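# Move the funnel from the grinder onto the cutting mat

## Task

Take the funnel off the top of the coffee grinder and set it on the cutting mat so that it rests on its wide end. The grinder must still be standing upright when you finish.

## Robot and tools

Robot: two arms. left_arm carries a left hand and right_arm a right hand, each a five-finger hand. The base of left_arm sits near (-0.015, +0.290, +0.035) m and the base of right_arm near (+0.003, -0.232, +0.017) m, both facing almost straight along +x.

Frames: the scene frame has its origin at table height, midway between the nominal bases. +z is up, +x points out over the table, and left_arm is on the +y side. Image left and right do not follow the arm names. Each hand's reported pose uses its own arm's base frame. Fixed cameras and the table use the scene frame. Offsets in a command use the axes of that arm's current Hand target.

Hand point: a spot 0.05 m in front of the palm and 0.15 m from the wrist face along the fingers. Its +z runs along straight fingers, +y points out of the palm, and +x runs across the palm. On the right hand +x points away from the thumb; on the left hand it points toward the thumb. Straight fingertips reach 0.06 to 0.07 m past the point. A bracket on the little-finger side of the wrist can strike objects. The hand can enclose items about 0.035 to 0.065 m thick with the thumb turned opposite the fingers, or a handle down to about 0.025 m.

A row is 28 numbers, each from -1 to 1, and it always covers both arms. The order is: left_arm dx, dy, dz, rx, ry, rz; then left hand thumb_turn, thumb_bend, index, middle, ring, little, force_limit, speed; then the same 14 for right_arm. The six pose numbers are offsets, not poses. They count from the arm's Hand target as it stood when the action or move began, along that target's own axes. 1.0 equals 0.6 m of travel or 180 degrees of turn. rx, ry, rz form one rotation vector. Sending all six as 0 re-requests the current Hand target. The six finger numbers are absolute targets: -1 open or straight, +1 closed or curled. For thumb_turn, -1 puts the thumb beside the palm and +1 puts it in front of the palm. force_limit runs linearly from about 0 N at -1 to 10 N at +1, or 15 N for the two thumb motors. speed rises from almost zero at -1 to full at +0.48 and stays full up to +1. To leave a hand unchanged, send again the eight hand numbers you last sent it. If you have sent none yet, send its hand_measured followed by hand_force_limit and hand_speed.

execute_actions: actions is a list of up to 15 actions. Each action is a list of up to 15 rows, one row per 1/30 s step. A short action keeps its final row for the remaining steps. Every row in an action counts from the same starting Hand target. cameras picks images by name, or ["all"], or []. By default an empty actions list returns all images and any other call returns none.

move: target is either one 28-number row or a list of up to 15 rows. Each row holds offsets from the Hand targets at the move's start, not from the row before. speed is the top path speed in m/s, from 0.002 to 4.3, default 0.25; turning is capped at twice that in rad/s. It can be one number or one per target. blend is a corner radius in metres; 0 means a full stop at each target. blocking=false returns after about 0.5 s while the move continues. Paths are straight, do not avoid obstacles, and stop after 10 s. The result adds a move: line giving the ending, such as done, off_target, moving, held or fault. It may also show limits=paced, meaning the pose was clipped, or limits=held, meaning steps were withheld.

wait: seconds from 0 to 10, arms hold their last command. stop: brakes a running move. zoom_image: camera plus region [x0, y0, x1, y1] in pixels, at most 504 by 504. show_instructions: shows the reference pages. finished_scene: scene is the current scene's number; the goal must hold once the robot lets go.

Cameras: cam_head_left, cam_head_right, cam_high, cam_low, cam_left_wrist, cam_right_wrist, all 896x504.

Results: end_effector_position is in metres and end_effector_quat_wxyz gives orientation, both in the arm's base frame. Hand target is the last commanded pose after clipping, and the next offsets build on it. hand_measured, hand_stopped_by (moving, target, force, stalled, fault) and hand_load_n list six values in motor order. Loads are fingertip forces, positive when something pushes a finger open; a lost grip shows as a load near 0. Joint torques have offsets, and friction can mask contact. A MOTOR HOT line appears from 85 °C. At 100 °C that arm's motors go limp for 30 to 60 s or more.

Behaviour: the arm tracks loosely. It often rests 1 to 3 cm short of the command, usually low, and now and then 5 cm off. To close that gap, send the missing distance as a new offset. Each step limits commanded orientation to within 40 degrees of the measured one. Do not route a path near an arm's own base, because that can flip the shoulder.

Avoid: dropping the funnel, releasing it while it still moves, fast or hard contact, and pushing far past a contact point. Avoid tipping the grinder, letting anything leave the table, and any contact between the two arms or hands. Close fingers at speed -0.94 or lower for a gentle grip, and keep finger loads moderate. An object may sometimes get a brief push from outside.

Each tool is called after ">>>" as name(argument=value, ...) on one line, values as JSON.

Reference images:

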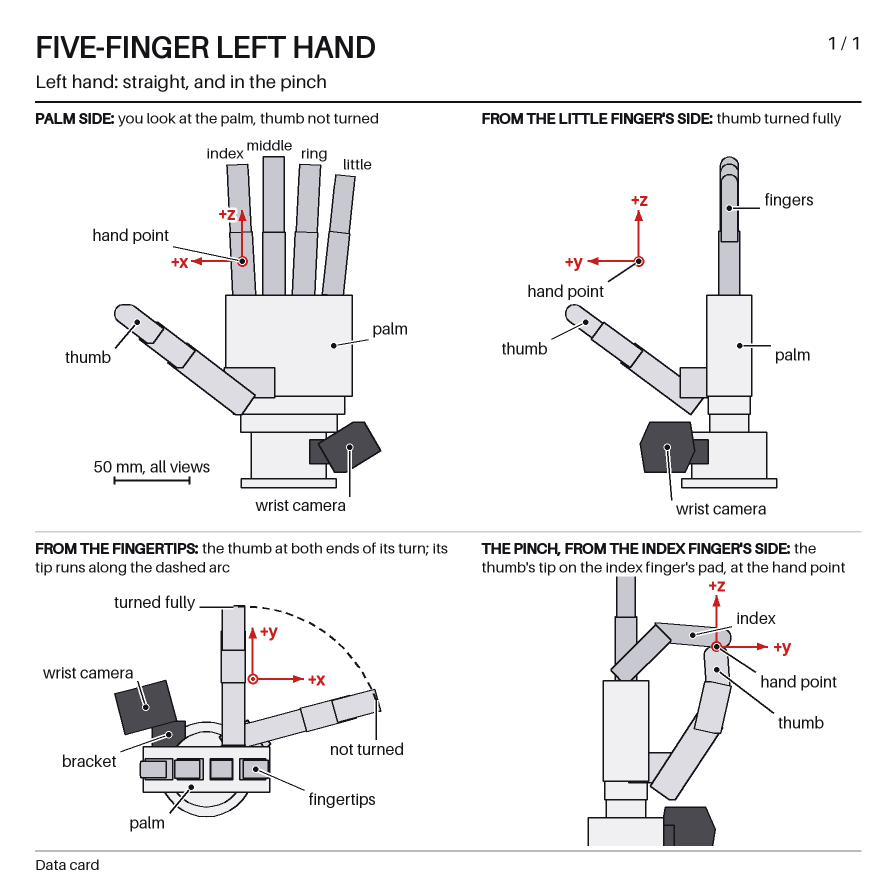

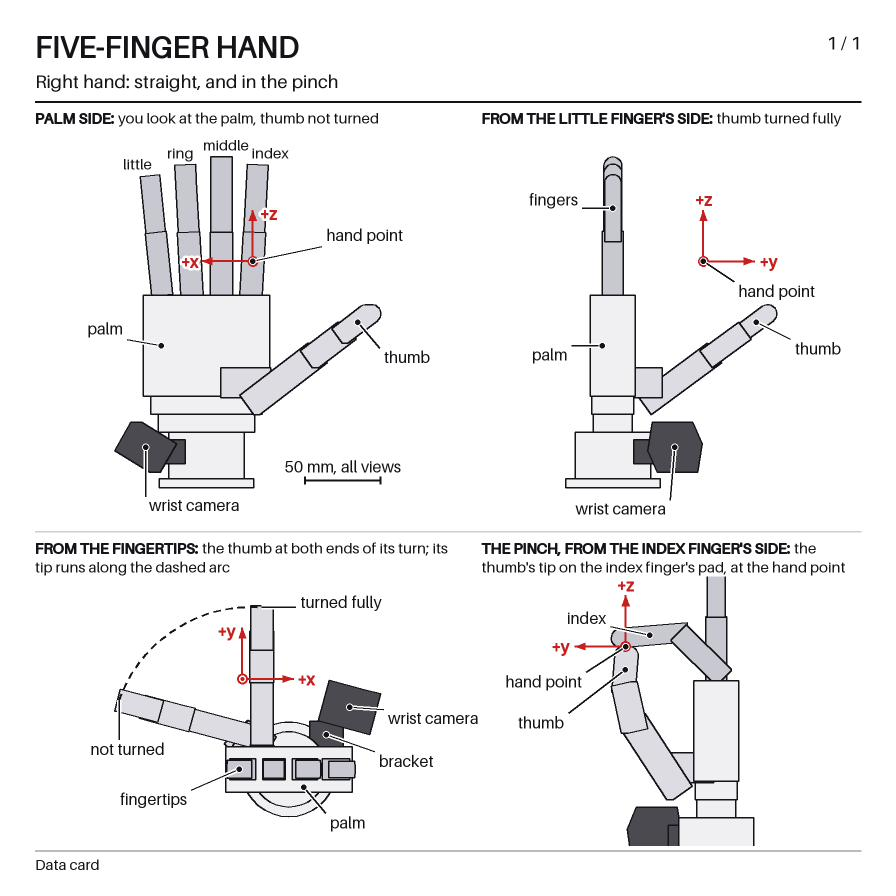

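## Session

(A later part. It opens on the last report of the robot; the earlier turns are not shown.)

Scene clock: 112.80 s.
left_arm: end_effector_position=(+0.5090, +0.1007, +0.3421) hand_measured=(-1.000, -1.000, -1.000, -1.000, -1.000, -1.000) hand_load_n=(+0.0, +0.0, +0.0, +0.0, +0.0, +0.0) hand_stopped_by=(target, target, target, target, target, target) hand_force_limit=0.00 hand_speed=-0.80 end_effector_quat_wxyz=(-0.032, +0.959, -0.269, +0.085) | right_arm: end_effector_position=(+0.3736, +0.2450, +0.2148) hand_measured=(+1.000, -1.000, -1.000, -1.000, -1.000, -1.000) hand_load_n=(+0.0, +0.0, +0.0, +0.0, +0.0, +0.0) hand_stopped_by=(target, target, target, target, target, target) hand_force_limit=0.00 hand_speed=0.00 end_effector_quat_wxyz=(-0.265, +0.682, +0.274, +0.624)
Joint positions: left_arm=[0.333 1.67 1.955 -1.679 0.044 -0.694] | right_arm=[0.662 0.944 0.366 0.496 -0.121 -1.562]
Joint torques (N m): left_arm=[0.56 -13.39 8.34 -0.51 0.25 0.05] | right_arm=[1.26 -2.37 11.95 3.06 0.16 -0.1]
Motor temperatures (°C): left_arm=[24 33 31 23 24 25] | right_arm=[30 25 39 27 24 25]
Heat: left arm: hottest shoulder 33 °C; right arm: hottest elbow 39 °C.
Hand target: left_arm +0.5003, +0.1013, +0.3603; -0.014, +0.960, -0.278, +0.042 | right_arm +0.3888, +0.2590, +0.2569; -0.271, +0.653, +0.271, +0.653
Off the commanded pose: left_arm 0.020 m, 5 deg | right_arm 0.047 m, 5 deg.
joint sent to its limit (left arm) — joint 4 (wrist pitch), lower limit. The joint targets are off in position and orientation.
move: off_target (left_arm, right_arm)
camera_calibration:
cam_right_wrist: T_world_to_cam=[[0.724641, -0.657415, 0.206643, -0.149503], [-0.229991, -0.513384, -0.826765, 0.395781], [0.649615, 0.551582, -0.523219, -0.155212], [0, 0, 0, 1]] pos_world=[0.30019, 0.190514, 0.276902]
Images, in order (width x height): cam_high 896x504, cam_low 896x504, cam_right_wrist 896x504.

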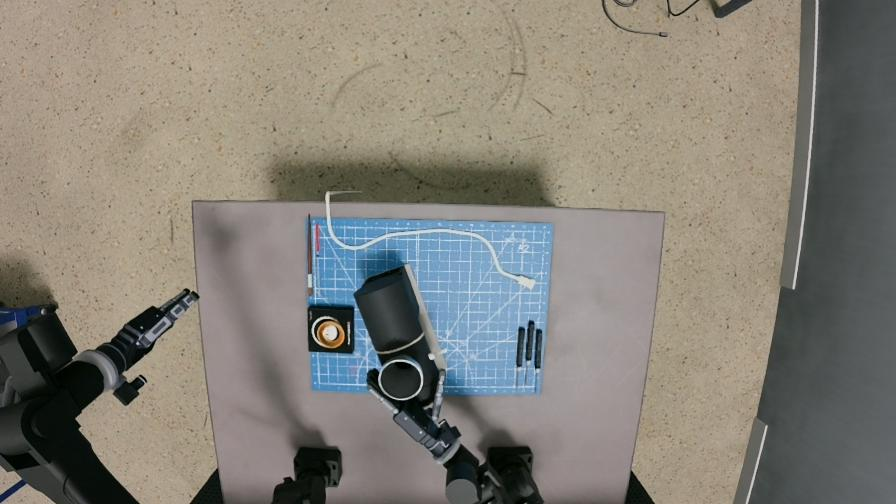

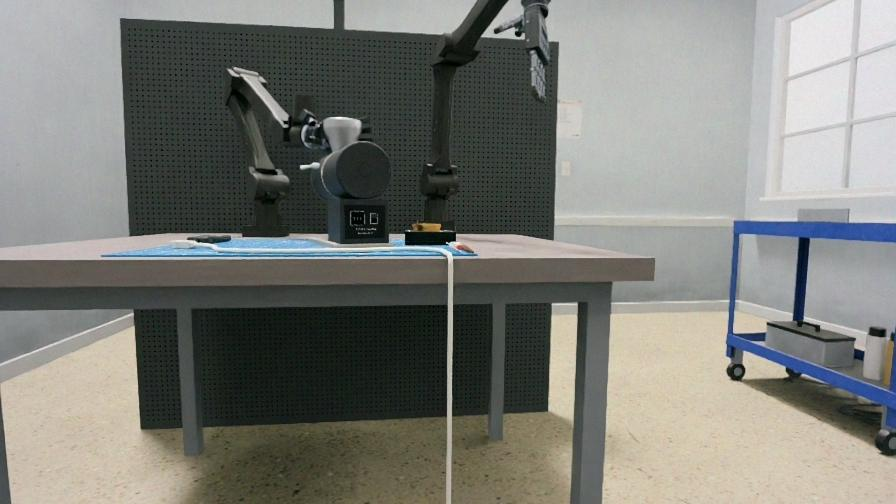

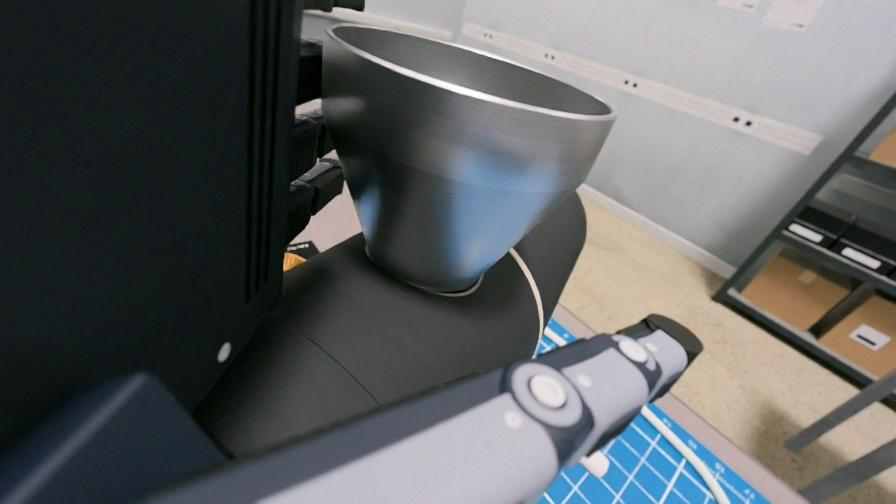

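>>> move(target=[0,0,0,0,0,0,-1,-1,-1,-1,-1,-1,0,-0.8,0,0,0,0,0,0,1,0.1,-0.2,-0.25,-0.35,-1,-0.5,-0.8], speed=0.1, cameras=["cam_high","cam_right_wrist"])

>>> zoom_image(camera="cam_high", region=[320, 320, 500, 500])

Scene clock: 121.40 s.
left_arm: end_effector_position=(+0.5090, +0.1007, +0.3421) hand_measured=(-1.000, -1.000, -1.000, -1.000, -1.000, -1.000) hand_load_n=(+0.0, +0.0, +0.0, +0.0, +0.0, +0.0) hand_stopped_by=(target, target, target, target, target, target) hand_force_limit=0.00 hand_speed=-0.80 end_effector_quat_wxyz=(-0.032, +0.959, -0.269, +0.085) | right_arm: end_effector_position=(+0.3720, +0.2518, +0.2166) hand_measured=(+1.000, -0.508, -0.450, -0.560, -0.634, -1.000) hand_load_n=(+1.0, +4.0, +4.0, +1.5, +0.0, +0.0) hand_stopped_by=(target, force, force, force, force, target) hand_force_limit=-0.50 hand_speed=-0.80 end_effector_quat_wxyz=(-0.271, +0.679, +0.280, +0.623)
Joint positions: left_arm=[0.333 1.67 1.955 -1.679 0.044 -0.694] | right_arm=[0.673 0.95 0.372 0.498 -0.129 -1.562]
Joint torques (N m): left_arm=[0.5 -13.27 8.32 -0.47 0.25 0.04] | right_arm=[0.38 -2.78 11.52 2.99 0.47 -0.1]
Heat: left arm: hottest shoulder 33 °C; right arm: hottest elbow 39 °C.
Hand target: left_arm +0.5003, +0.1013, +0.3603; -0.014, +0.960, -0.278, +0.042 | right_arm +0.3888, +0.2590, +0.2570; -0.271, +0.653, +0.271, +0.653
Off the commanded pose: left_arm 0.020 m, 5 deg | right_arm 0.044 m, 5 deg.
joint sent to its limit (left arm) — joint 4 (wrist pitch), lower limit. The joint targets are off in position and orientation.
move: off_target (left_arm, right_arm)
camera_calibration:
cam_right_wrist: T_world_to_cam=[[0.736222, -0.644474, 0.20647, -0.151825], [-0.219201, -0.515745, -0.828226, 0.39719], [0.640256, 0.5645, -0.520972, -0.157219], [0, 0, 0, 1]] pos_world=[0.299502, 0.195752, 0.278404]
Images, in order (width x height): cam_high 896x504, cam_right_wrist 896x504.

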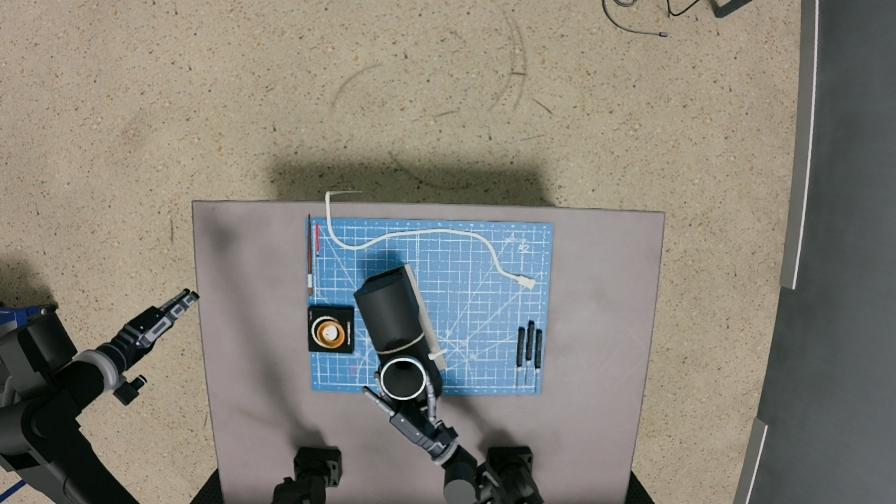

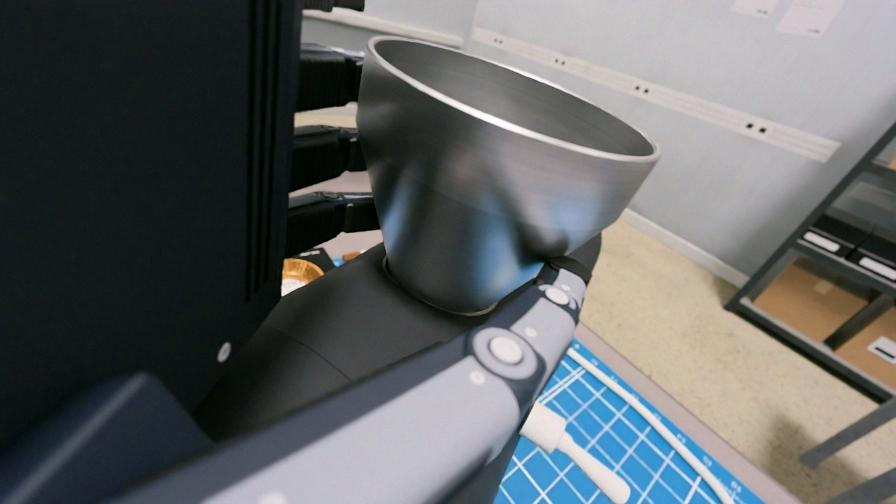

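Scaled by 2.800.

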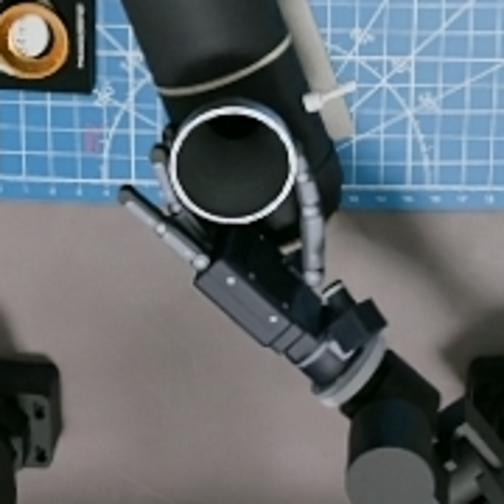

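>>> move(target=[[0,0,0,0,0,0,-1,-1,-1,-1,-1,-1,0,-0.8,0,-0.0099,0.006,0,0,0,1,0.1,-0.2,-0.24,-0.3,-1,-0.5,-0.85],[0,0,0,0,0,0,-1,-1,-1,-1,-1,-1,0,-0.8,0.1,-0.0099,0.006,0,0,0,1,0.1,-0.2,-0.24,-0.3,-1,-0.5,-0.85]], speed=0.06, cameras=["cam_low","cam_right_wrist"])

Scene clock: 128.20 s.
left_arm: end_effector_position=(+0.5090, +0.1007, +0.3421) hand_measured=(-1.000, -1.000, -1.000, -1.000, -1.000, -1.000) hand_load_n=(-0.5, +0.0, +0.0, +0.0, +0.0, +0.0) hand_stopped_by=(target, target, target, target, target, target) hand_force_limit=0.00 hand_speed=-0.80 end_effector_quat_wxyz=(-0.032, +0.959, -0.269, +0.085) | right_arm: end_effector_position=(+0.3771, +0.2562, +0.2617) hand_measured=(+1.000, -0.510, -0.448, -0.548, -0.608, -1.000) hand_load_n=(+2.5, +6.5, +1.5, +2.0, +2.5, +0.0) hand_stopped_by=(target, force, force, force, force, target) hand_force_limit=-0.50 hand_speed=-0.85 end_effector_quat_wxyz=(-0.264, +0.684, +0.276, +0.622)
Joint positions: left_arm=[0.333 1.67 1.955 -1.679 0.044 -0.694] | right_arm=[0.687 0.879 0.48 0.312 -0.098 -1.562]
Joint torques (N m): left_arm=[0.56 -13.39 8.29 -0.53 0.26 0.05] | right_arm=[1.32 -4.48 13.41 1.74 0.18 -0.1]
Heat: left arm: hottest shoulder 33 °C; right arm: hottest elbow 40 °C.
Hand target: left_arm +0.5003, +0.1013, +0.3603; -0.014, +0.960, -0.278, +0.042 | right_arm +0.3872, +0.2657, +0.3170; -0.271, +0.653, +0.271, +0.653
Off the commanded pose: left_arm 0.020 m, 5 deg | right_arm 0.057 m, 5 deg.
joint sent to its limit (left arm) — joint 4 (wrist pitch), lower limit. The joint targets are off in position and orientation.
move: off_target (left_arm, right_arm)
camera_calibration:
cam_right_wrist: T_world_to_cam=[[0.726811, -0.654741, 0.207512, -0.156103], [-0.231984, -0.518385, -0.82308, 0.442056], [0.646475, 0.550084, -0.528657, -0.136086], [0, 0, 0, 1]] pos_world=[0.303983, 0.201807, 0.324298]
Images, in order (width x height): cam_low 896x504, cam_right_wrist 896x504.

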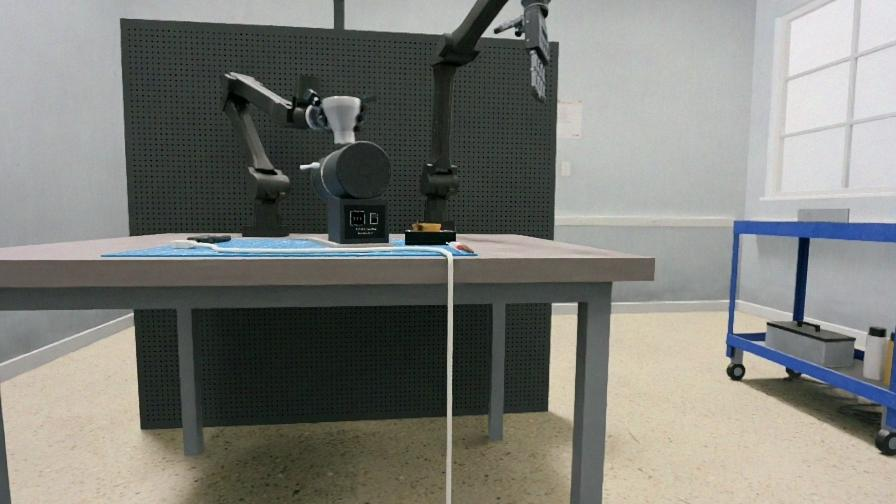

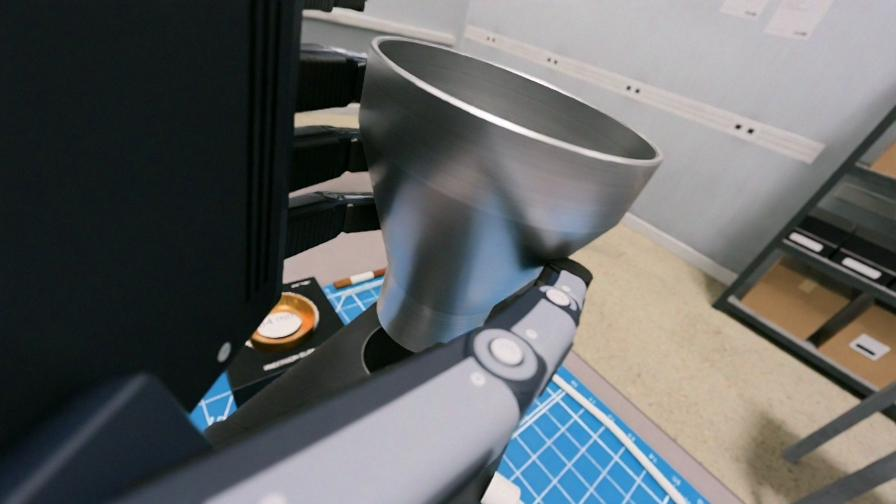

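>>> move(target=[[0,0,0,0,0,0,-1,-1,-1,-1,-1,-1,0,-0.8,0.083,0,0,0,0,0,1,0.1,-0.2,-0.24,-0.3,-1,-0.5,-0.85],[0,0,0,0,0,0,-1,-1,-1,-1,-1,-1,0,-0.8,0.138,0.116,-0.0152,-0.1090,0.1088,0.4909,1,0.1,-0.2,-0.24,-0.3,-1,-0.5,-0.85],[0,0,0,0,0,0,-1,-1,-1,-1,-1,-1,0,-0.8,-0.0283,0.228,-0.0447,-0.0972,0.4639,0.8137,1,0.1,-0.2,-0.24,-0.3,-1,-0.5,-0.85]], speed=[0.12,0.25,0.25], blend=[0.02,0.03,0], cameras=["cam_low","cam_high","cam_right_wrist","cam_head_left"])

>>> zoom_image(camera="cam_high", region=[380, 220, 560, 400])

>>> zoom_image(camera="cam_low", region=[180, 80, 360, 260])

Scene clock: 151.97 s.
left_arm: end_effector_position=(+0.5090, +0.1007, +0.3421) hand_measured=(-1.000, -1.000, -1.000, -1.000, -1.000, -1.000) hand_load_n=(+0.0, +0.0, +0.0, +0.0, +0.0, +0.0) hand_stopped_by=(target, target, target, target, target, target) hand_force_limit=0.00 hand_speed=-0.80 end_effector_quat_wxyz=(-0.032, +0.959, -0.269, +0.085) | right_arm: end_effector_position=(+0.4638, +0.1419, +0.2874) hand_measured=(+1.000, -0.510, -0.448, -0.548, -0.608, -1.000) hand_load_n=(+1.5, +6.5, +1.0, +1.5, +3.0, +0.0) hand_stopped_by=(target, force, force, force, force, target) hand_force_limit=-0.50 hand_speed=-0.85 end_effector_quat_wxyz=(+0.645, -0.007, +0.741, -0.188)
Joint positions: left_arm=[0.333 1.67 1.955 -1.679 0.044 -0.694] | right_arm=[0.469 1.02 0.517 0.37 0.738 1.369]
Joint torques (N m): left_arm=[0.26 -13.27 8.28 -0.5 0.25 0.04] | right_arm=[1.55 -4.25 8.96 1.54 0.32 0.23]
Heat: left arm: hottest shoulder 33 °C; right arm: hottest elbow 43 °C.
Hand target: left_arm +0.5003, +0.1013, +0.3603; -0.014, +0.960, -0.278, +0.042 | right_arm +0.4650, +0.1500, +0.2999; +0.652, +0.000, +0.737, -0.175
Off the commanded pose: left_arm 0.020 m, 5 deg | right_arm 0.015 m, 2 deg.
joint sent to its limit (left arm) — joint 4 (wrist pitch), lower limit. The joint targets are off in position and orientation.
move: off_target (left_arm, right_arm)
camera_calibration:
cam_right_wrist: T_world_to_cam=[[0.218109, 0.838376, -0.499554, -0.0719923], [-0.241441, 0.54232, 0.804733, -0.189805], [0.945587, -0.054907, 0.320703, -0.41264], [0, 0, 0, 1]] pos_world=[0.360063, 0.140635, 0.249113]
Images, in order (width x height): cam_head_left 896x504, cam_high 896x504, cam_low 896x504, cam_right_wrist 896x504.

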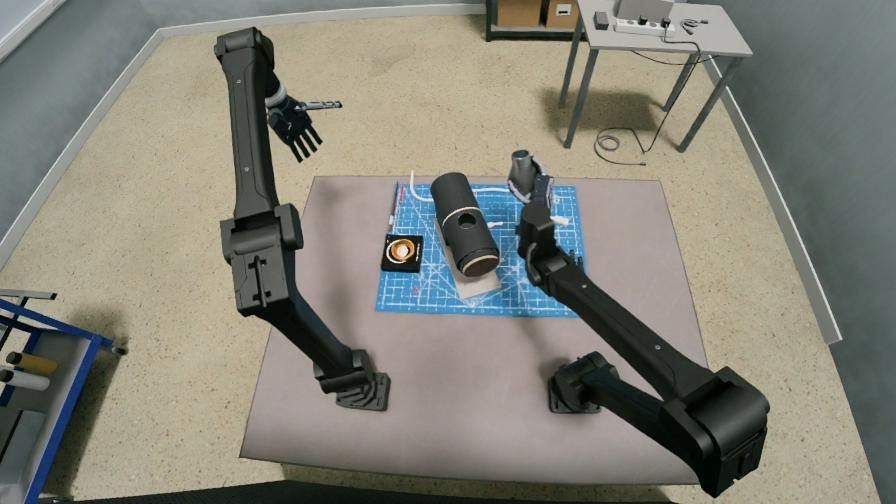

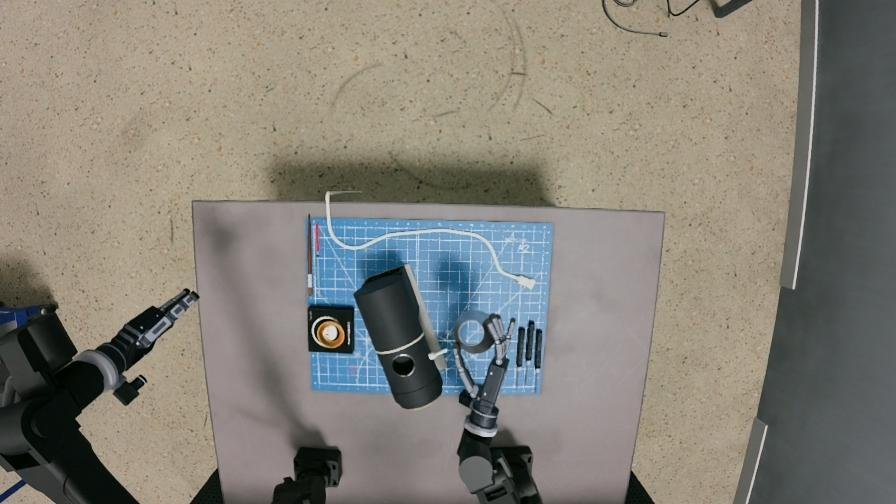

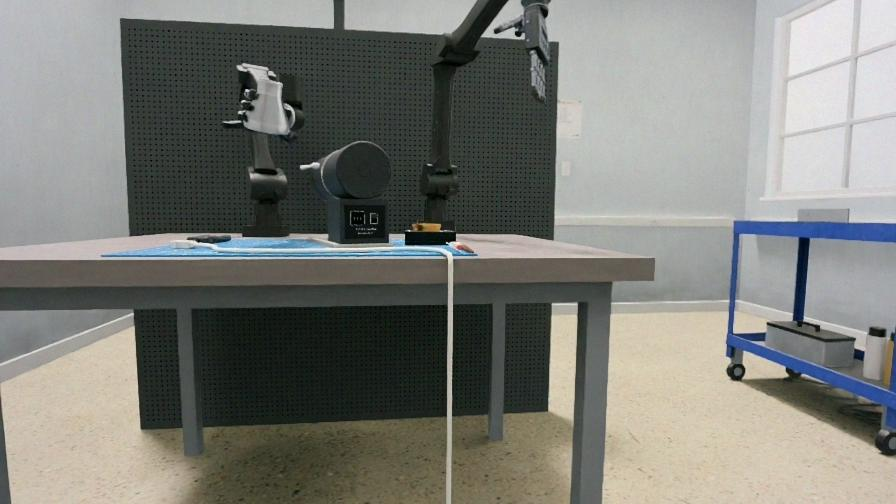

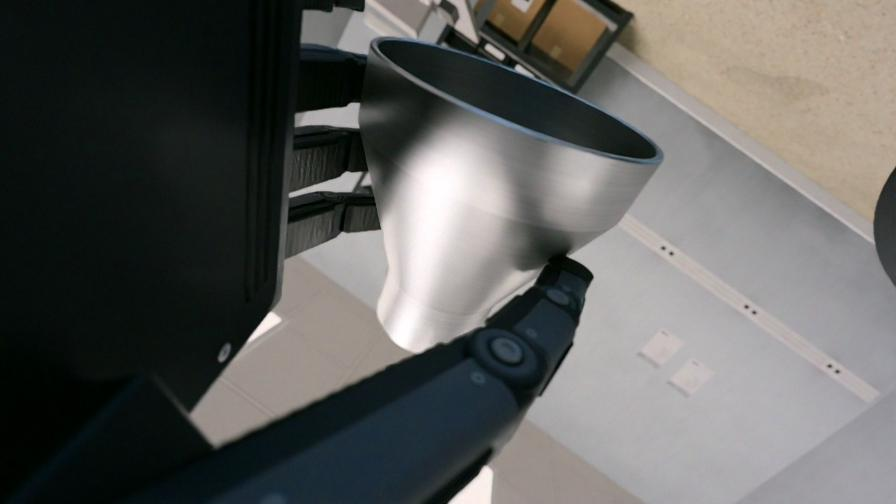

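Scaled by 2.800.

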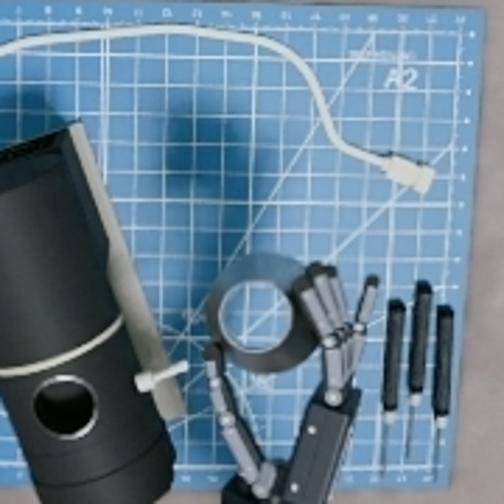

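Scaled by 2.800.

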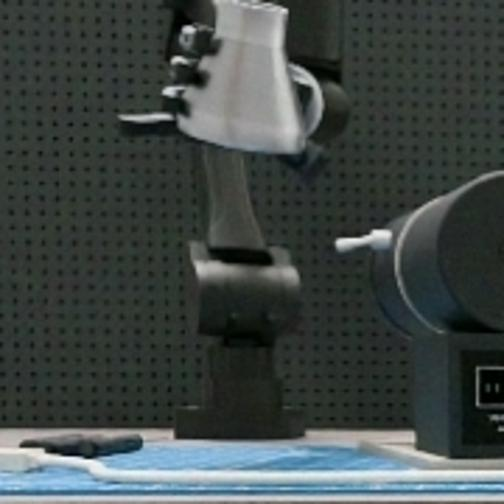

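>>> move(target=[0,0,0,0,0,0,-1,-1,-1,-1,-1,-1,0,-0.8,0.3007,0.0607,0.0317,-0.0048,0.016,0,1,0.1,-0.2,-0.24,-0.3,-1,-0.5,-0.85], speed=0.2, cameras=["cam_low","cam_high"])

>>> zoom_image(camera="cam_low", region=[220, 140, 350, 270])

>>> zoom_image(camera="cam_high", region=[380, 220, 560, 400])

Scene clock: 170.00 s.
left_arm: end_effector_position=(+0.5090, +0.1007, +0.3421) hand_measured=(-1.000, -1.000, -1.000, -1.000, -1.000, -1.000) hand_load_n=(+0.0, +0.0, +0.0, +0.0, +0.0, +0.0) hand_stopped_by=(target, target, target, target, target, target) hand_force_limit=0.00 hand_speed=-0.80 end_effector_quat_wxyz=(-0.032, +0.959, -0.269, +0.085) | right_arm: end_effector_position=(+0.4581, +0.1423, +0.1035) hand_measured=(+1.000, -0.510, -0.448, -0.548, -0.608, -1.000) hand_load_n=(+1.5, +6.5, +1.0, +2.0, +3.0, +0.0) hand_stopped_by=(target, force, force, force, force, target) hand_force_limit=-0.50 hand_speed=-0.85 end_effector_quat_wxyz=(+0.620, -0.016, +0.765, -0.174)
Joint positions: left_arm=[0.333 1.67 1.955 -1.679 0.044 -0.694] | right_arm=[0.463 1.602 0.323 1.054 0.703 1.422]
Joint torques (N m): left_arm=[0.32 -13.45 8.32 -0.55 0.27 0.04] | right_arm=[-0.44 -7.12 3.82 3.12 0.04 0.1]
Heat: left arm: hottest shoulder 33 °C; right arm: hottest elbow 41 °C.
Hand target: left_arm +0.5003, +0.1013, +0.3603; -0.014, +0.960, -0.278, +0.042 | right_arm +0.4648, +0.1381, +0.1154; +0.634, -0.001, +0.755, -0.169
Off the commanded pose: left_arm 0.020 m, 5 deg | right_arm 0.014 m, 3 deg.
joint sent to its limit (left arm) — joint 4 (wrist pitch), lower limit. The joint targets are off in position and orientation.
move: off_target (left_arm, right_arm)
Images, in order (width x height): cam_high 896x504, cam_low 896x504.

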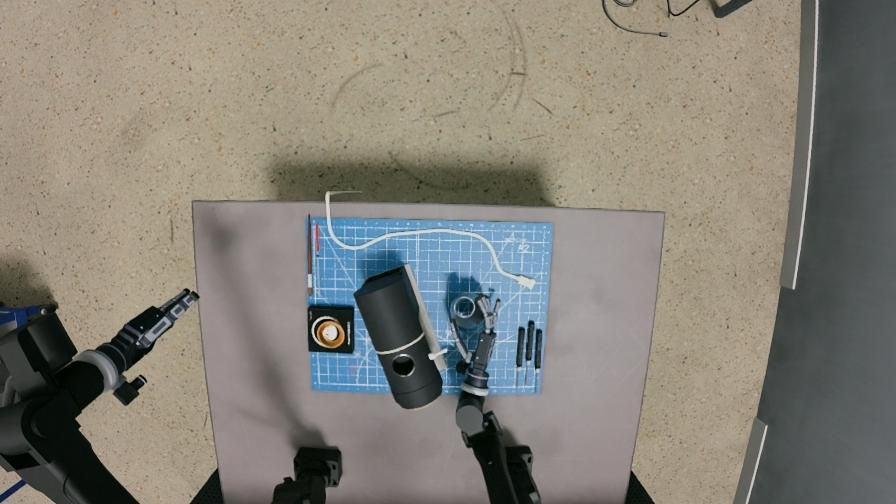

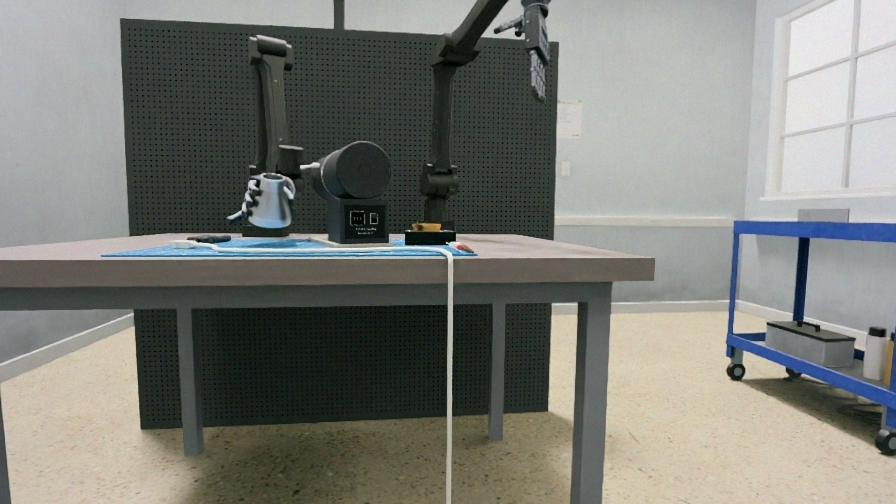

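Scaled by 3.877.

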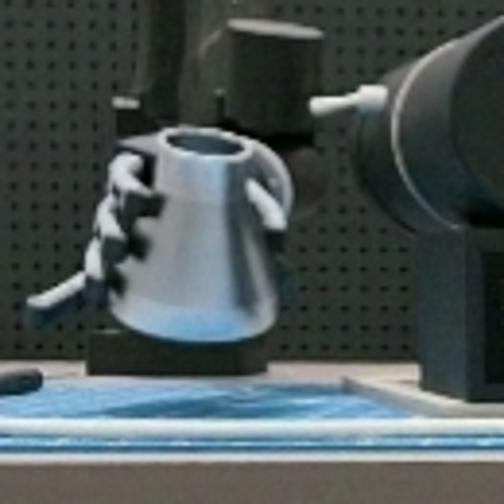

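Scaled by 2.800.

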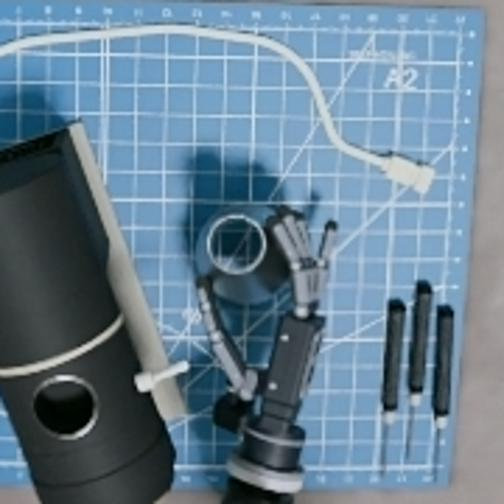

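>>> move(target=[[0,0,0,0,0,0,-1,-1,-1,-1,-1,-1,0,-0.8,0.0574,0.0154,0.0084,0,0,0,1,0.1,-0.2,-0.24,-0.3,-1,-0.5,-0.85],[0,0,0,0,0,0,-1,-1,-1,-1,-1,-1,0,-0.8,0.0574,0.0154,0.0084,0,0,0,1,-0.7,-0.2,-0.24,-0.3,-1,-0.5,-0.88]], speed=0.07, cameras=["cam_low","cam_high"])

>>> zoom_image(camera="cam_low", region=[220, 140, 350, 270])

>>> zoom_image(camera="cam_high", region=[380, 220, 560, 400])

Scene clock: 181.57 s.
left_arm: end_effector_position=(+0.5090, +0.1007, +0.3421) hand_measured=(-1.000, -1.000, -1.000, -1.000, -1.000, -1.000) hand_load_n=(+0.0, -0.5, +0.0, +0.0, +0.0, +0.0) hand_stopped_by=(target, target, target, target, target, target) hand_force_limit=0.00 hand_speed=-0.80 end_effector_quat_wxyz=(-0.032, +0.959, -0.269, +0.085) | right_arm: end_effector_position=(+0.4582, +0.1387, +0.0700) hand_measured=(+1.000, -0.700, -0.448, -0.548, -0.608, -1.000) hand_load_n=(+0.0, +0.0, +0.0, +0.0, +0.0, +0.0) hand_stopped_by=(target, target, force, force, force, target) hand_force_limit=-0.50 hand_speed=-0.88 end_effector_quat_wxyz=(+0.622, -0.012, +0.763, -0.175)
Joint positions: left_arm=[0.333 1.67 1.955 -1.679 0.044 -0.694] | right_arm=[0.455 1.787 0.323 1.247 0.701 1.423]
Joint torques (N m): left_arm=[0.62 -13.33 8.31 -0.47 0.25 0.05] | right_arm=[-0.44 -8 2.76 2.81 0.08 0.09]
Heat: left arm: hottest shoulder 33 °C; right arm: hottest elbow 39 °C.
Hand target: left_arm +0.5003, +0.1013, +0.3603; -0.014, +0.960, -0.278, +0.042 | right_arm +0.4649, +0.1381, +0.0793; +0.634, -0.001, +0.755, -0.169
Off the commanded pose: left_arm 0.020 m, 5 deg | right_arm 0.011 m, 2 deg.
joint sent to its limit (left arm) — joint 4 (wrist pitch), lower limit. The joint targets are off in position and orientation.
move: off_target (left_arm, right_arm); target 2's new numbers were sent with right_arm's hand 0.014 m and 3 deg from that target
Images, in order (width x height): cam_high 896x504, cam_low 896x504.

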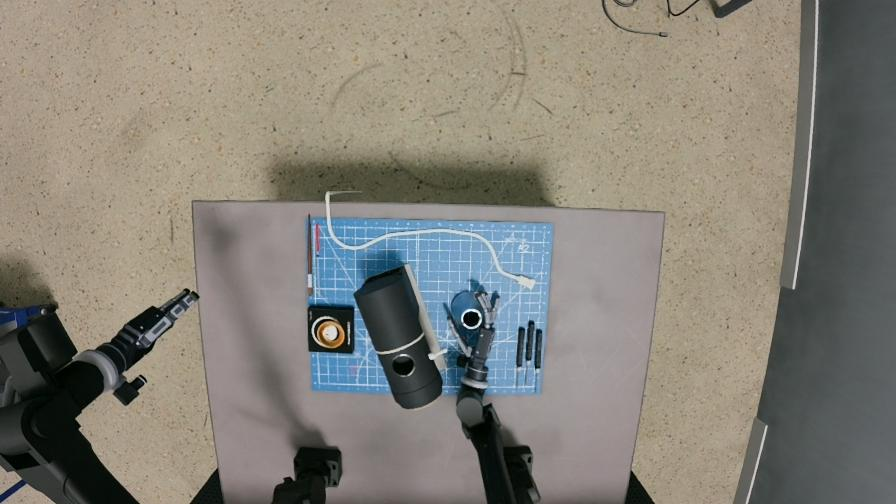

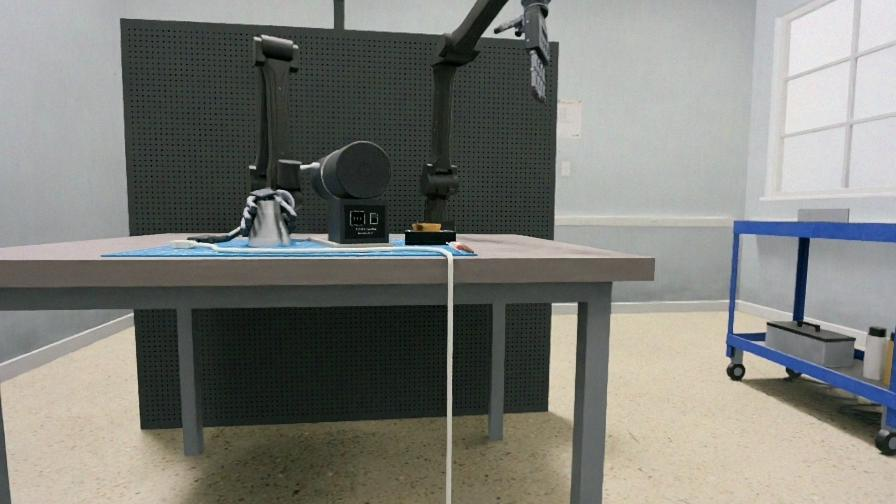

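Scaled by 3.877.

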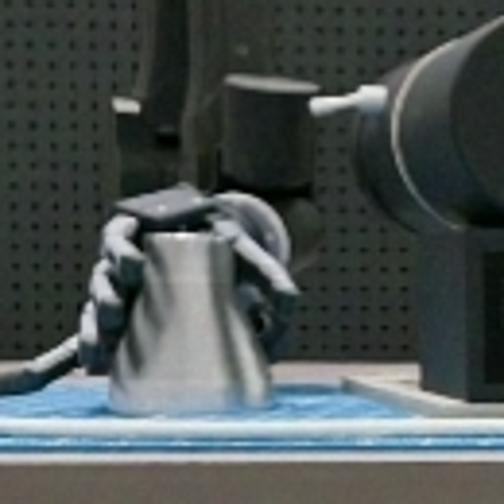

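Scaled by 2.800.

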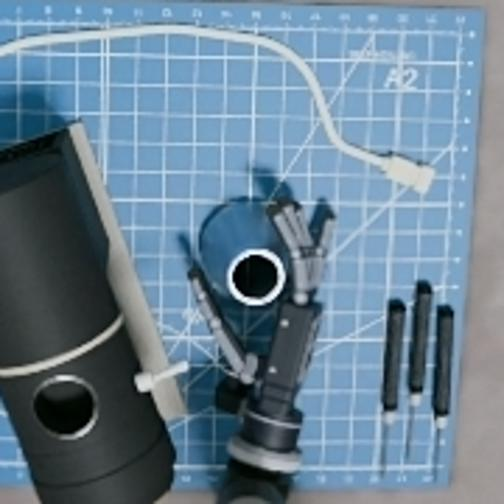

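>>> move(target=[[0,0,0,0,0,0,-1,-1,-1,-1,-1,-1,0,-0.8,0,0,0,0,0,0,1,-1,-1,-1,-1,-1,-0.5,-0.6],[0,0,0,0,0,0,-1,-1,-1,-1,-1,-1,0,-0.8,0,0,-0.117,0,0,0,1,-1,-1,-1,-1,-1,-0.5,-0.6],[0,0,0,0,0,0,-1,-1,-1,-1,-1,-1,0,-0.8,0.002,-0.1025,-0.186,0,0,0,1,-1,-1,-1,-1,-1,-0.5,-0.6]], speed=0.12, blend=[0,0.01,0], cameras=["cam_low","cam_high"])

>>> zoom_image(camera="cam_low", region=[220, 140, 350, 270])

>>> zoom_image(camera="cam_high", region=[380, 220, 560, 400])

Scene clock: 199.97 s.
left_arm: end_effector_position=(+0.5090, +0.1007, +0.3421) hand_measured=(-1.000, -1.000, -1.000, -1.000, -1.000, -1.000) hand_load_n=(+0.0, +0.0, +0.0, +0.0, +0.0, +0.0) hand_stopped_by=(target, target, target, target, target, target) hand_force_limit=0.00 hand_speed=-0.80 end_effector_quat_wxyz=(-0.032, +0.959, -0.269, +0.085) | right_arm: end_effector_position=(+0.3427, +0.1119, +0.1053) hand_measured=(+1.000, -1.000, -1.000, -1.000, -1.000, -1.000) hand_load_n=(+0.0, +0.0, +0.0, +0.0, +0.0, +0.0) hand_stopped_by=(target, target, target, target, target, target) hand_force_limit=-0.50 hand_speed=-0.60 end_effector_quat_wxyz=(+0.632, -0.009, +0.756, -0.171)
Joint positions: left_arm=[0.333 1.67 1.955 -1.679 0.044 -0.694] | right_arm=[0.61 1.45 0.016 1.215 0.85 1.46]
Joint torques (N m): left_arm=[0.38 -13.39 8.32 -0.51 0.27 0.04] | right_arm=[-0.38 -5.01 2 1.22 0.03 0.11]
Heat: left arm: hottest shoulder 33 °C; right arm: hottest elbow 36 °C.
Hand target: left_arm +0.5003, +0.1013, +0.3603; -0.014, +0.960, -0.278, +0.042 | right_arm +0.3447, +0.1083, +0.1094; +0.634, -0.001, +0.755, -0.169
Off the commanded pose: left_arm 0.020 m, 5 deg | right_arm 0.006 m, 1 deg.
joint sent to its limit (left arm) — joint 4 (wrist pitch), lower limit. The joint targets are off in position and orientation.
move: off_target (left_arm)
Images, in order (width x height): cam_high 896x504, cam_low 896x504.

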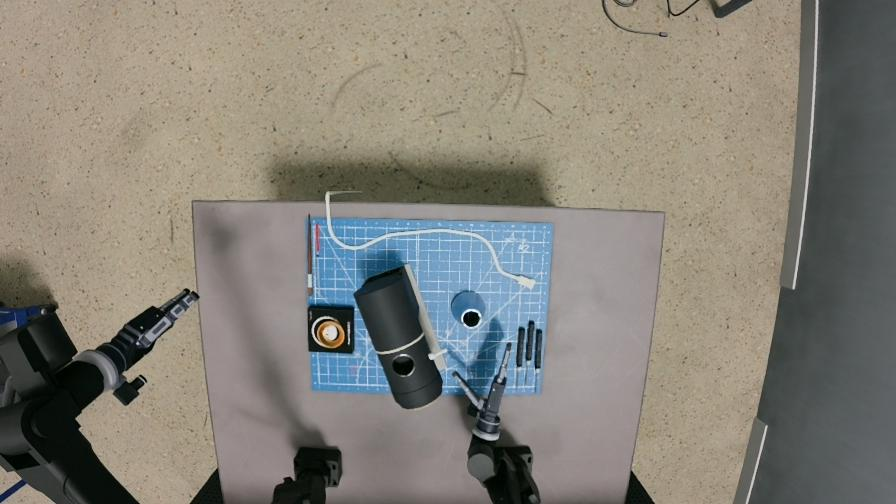

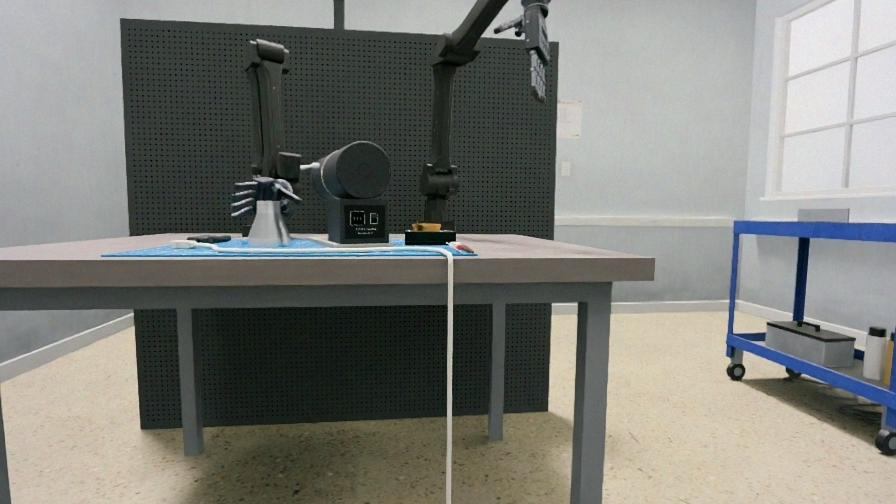

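Scaled by 3.877.

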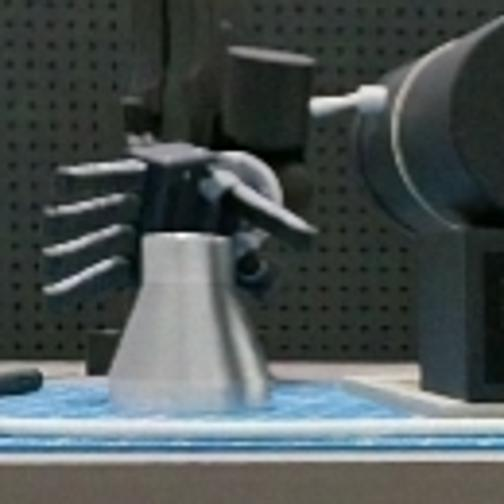

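Scaled by 2.800.

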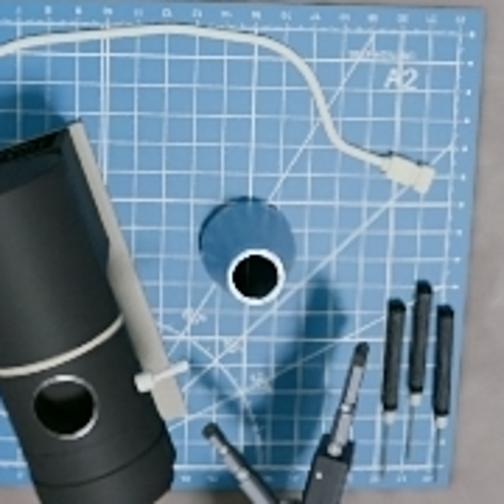

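Funnel stands upright on the mat, wide end down, and the hand is clear of it.

>>> finished_scene(scene=2)

The scene is finished: the task was done.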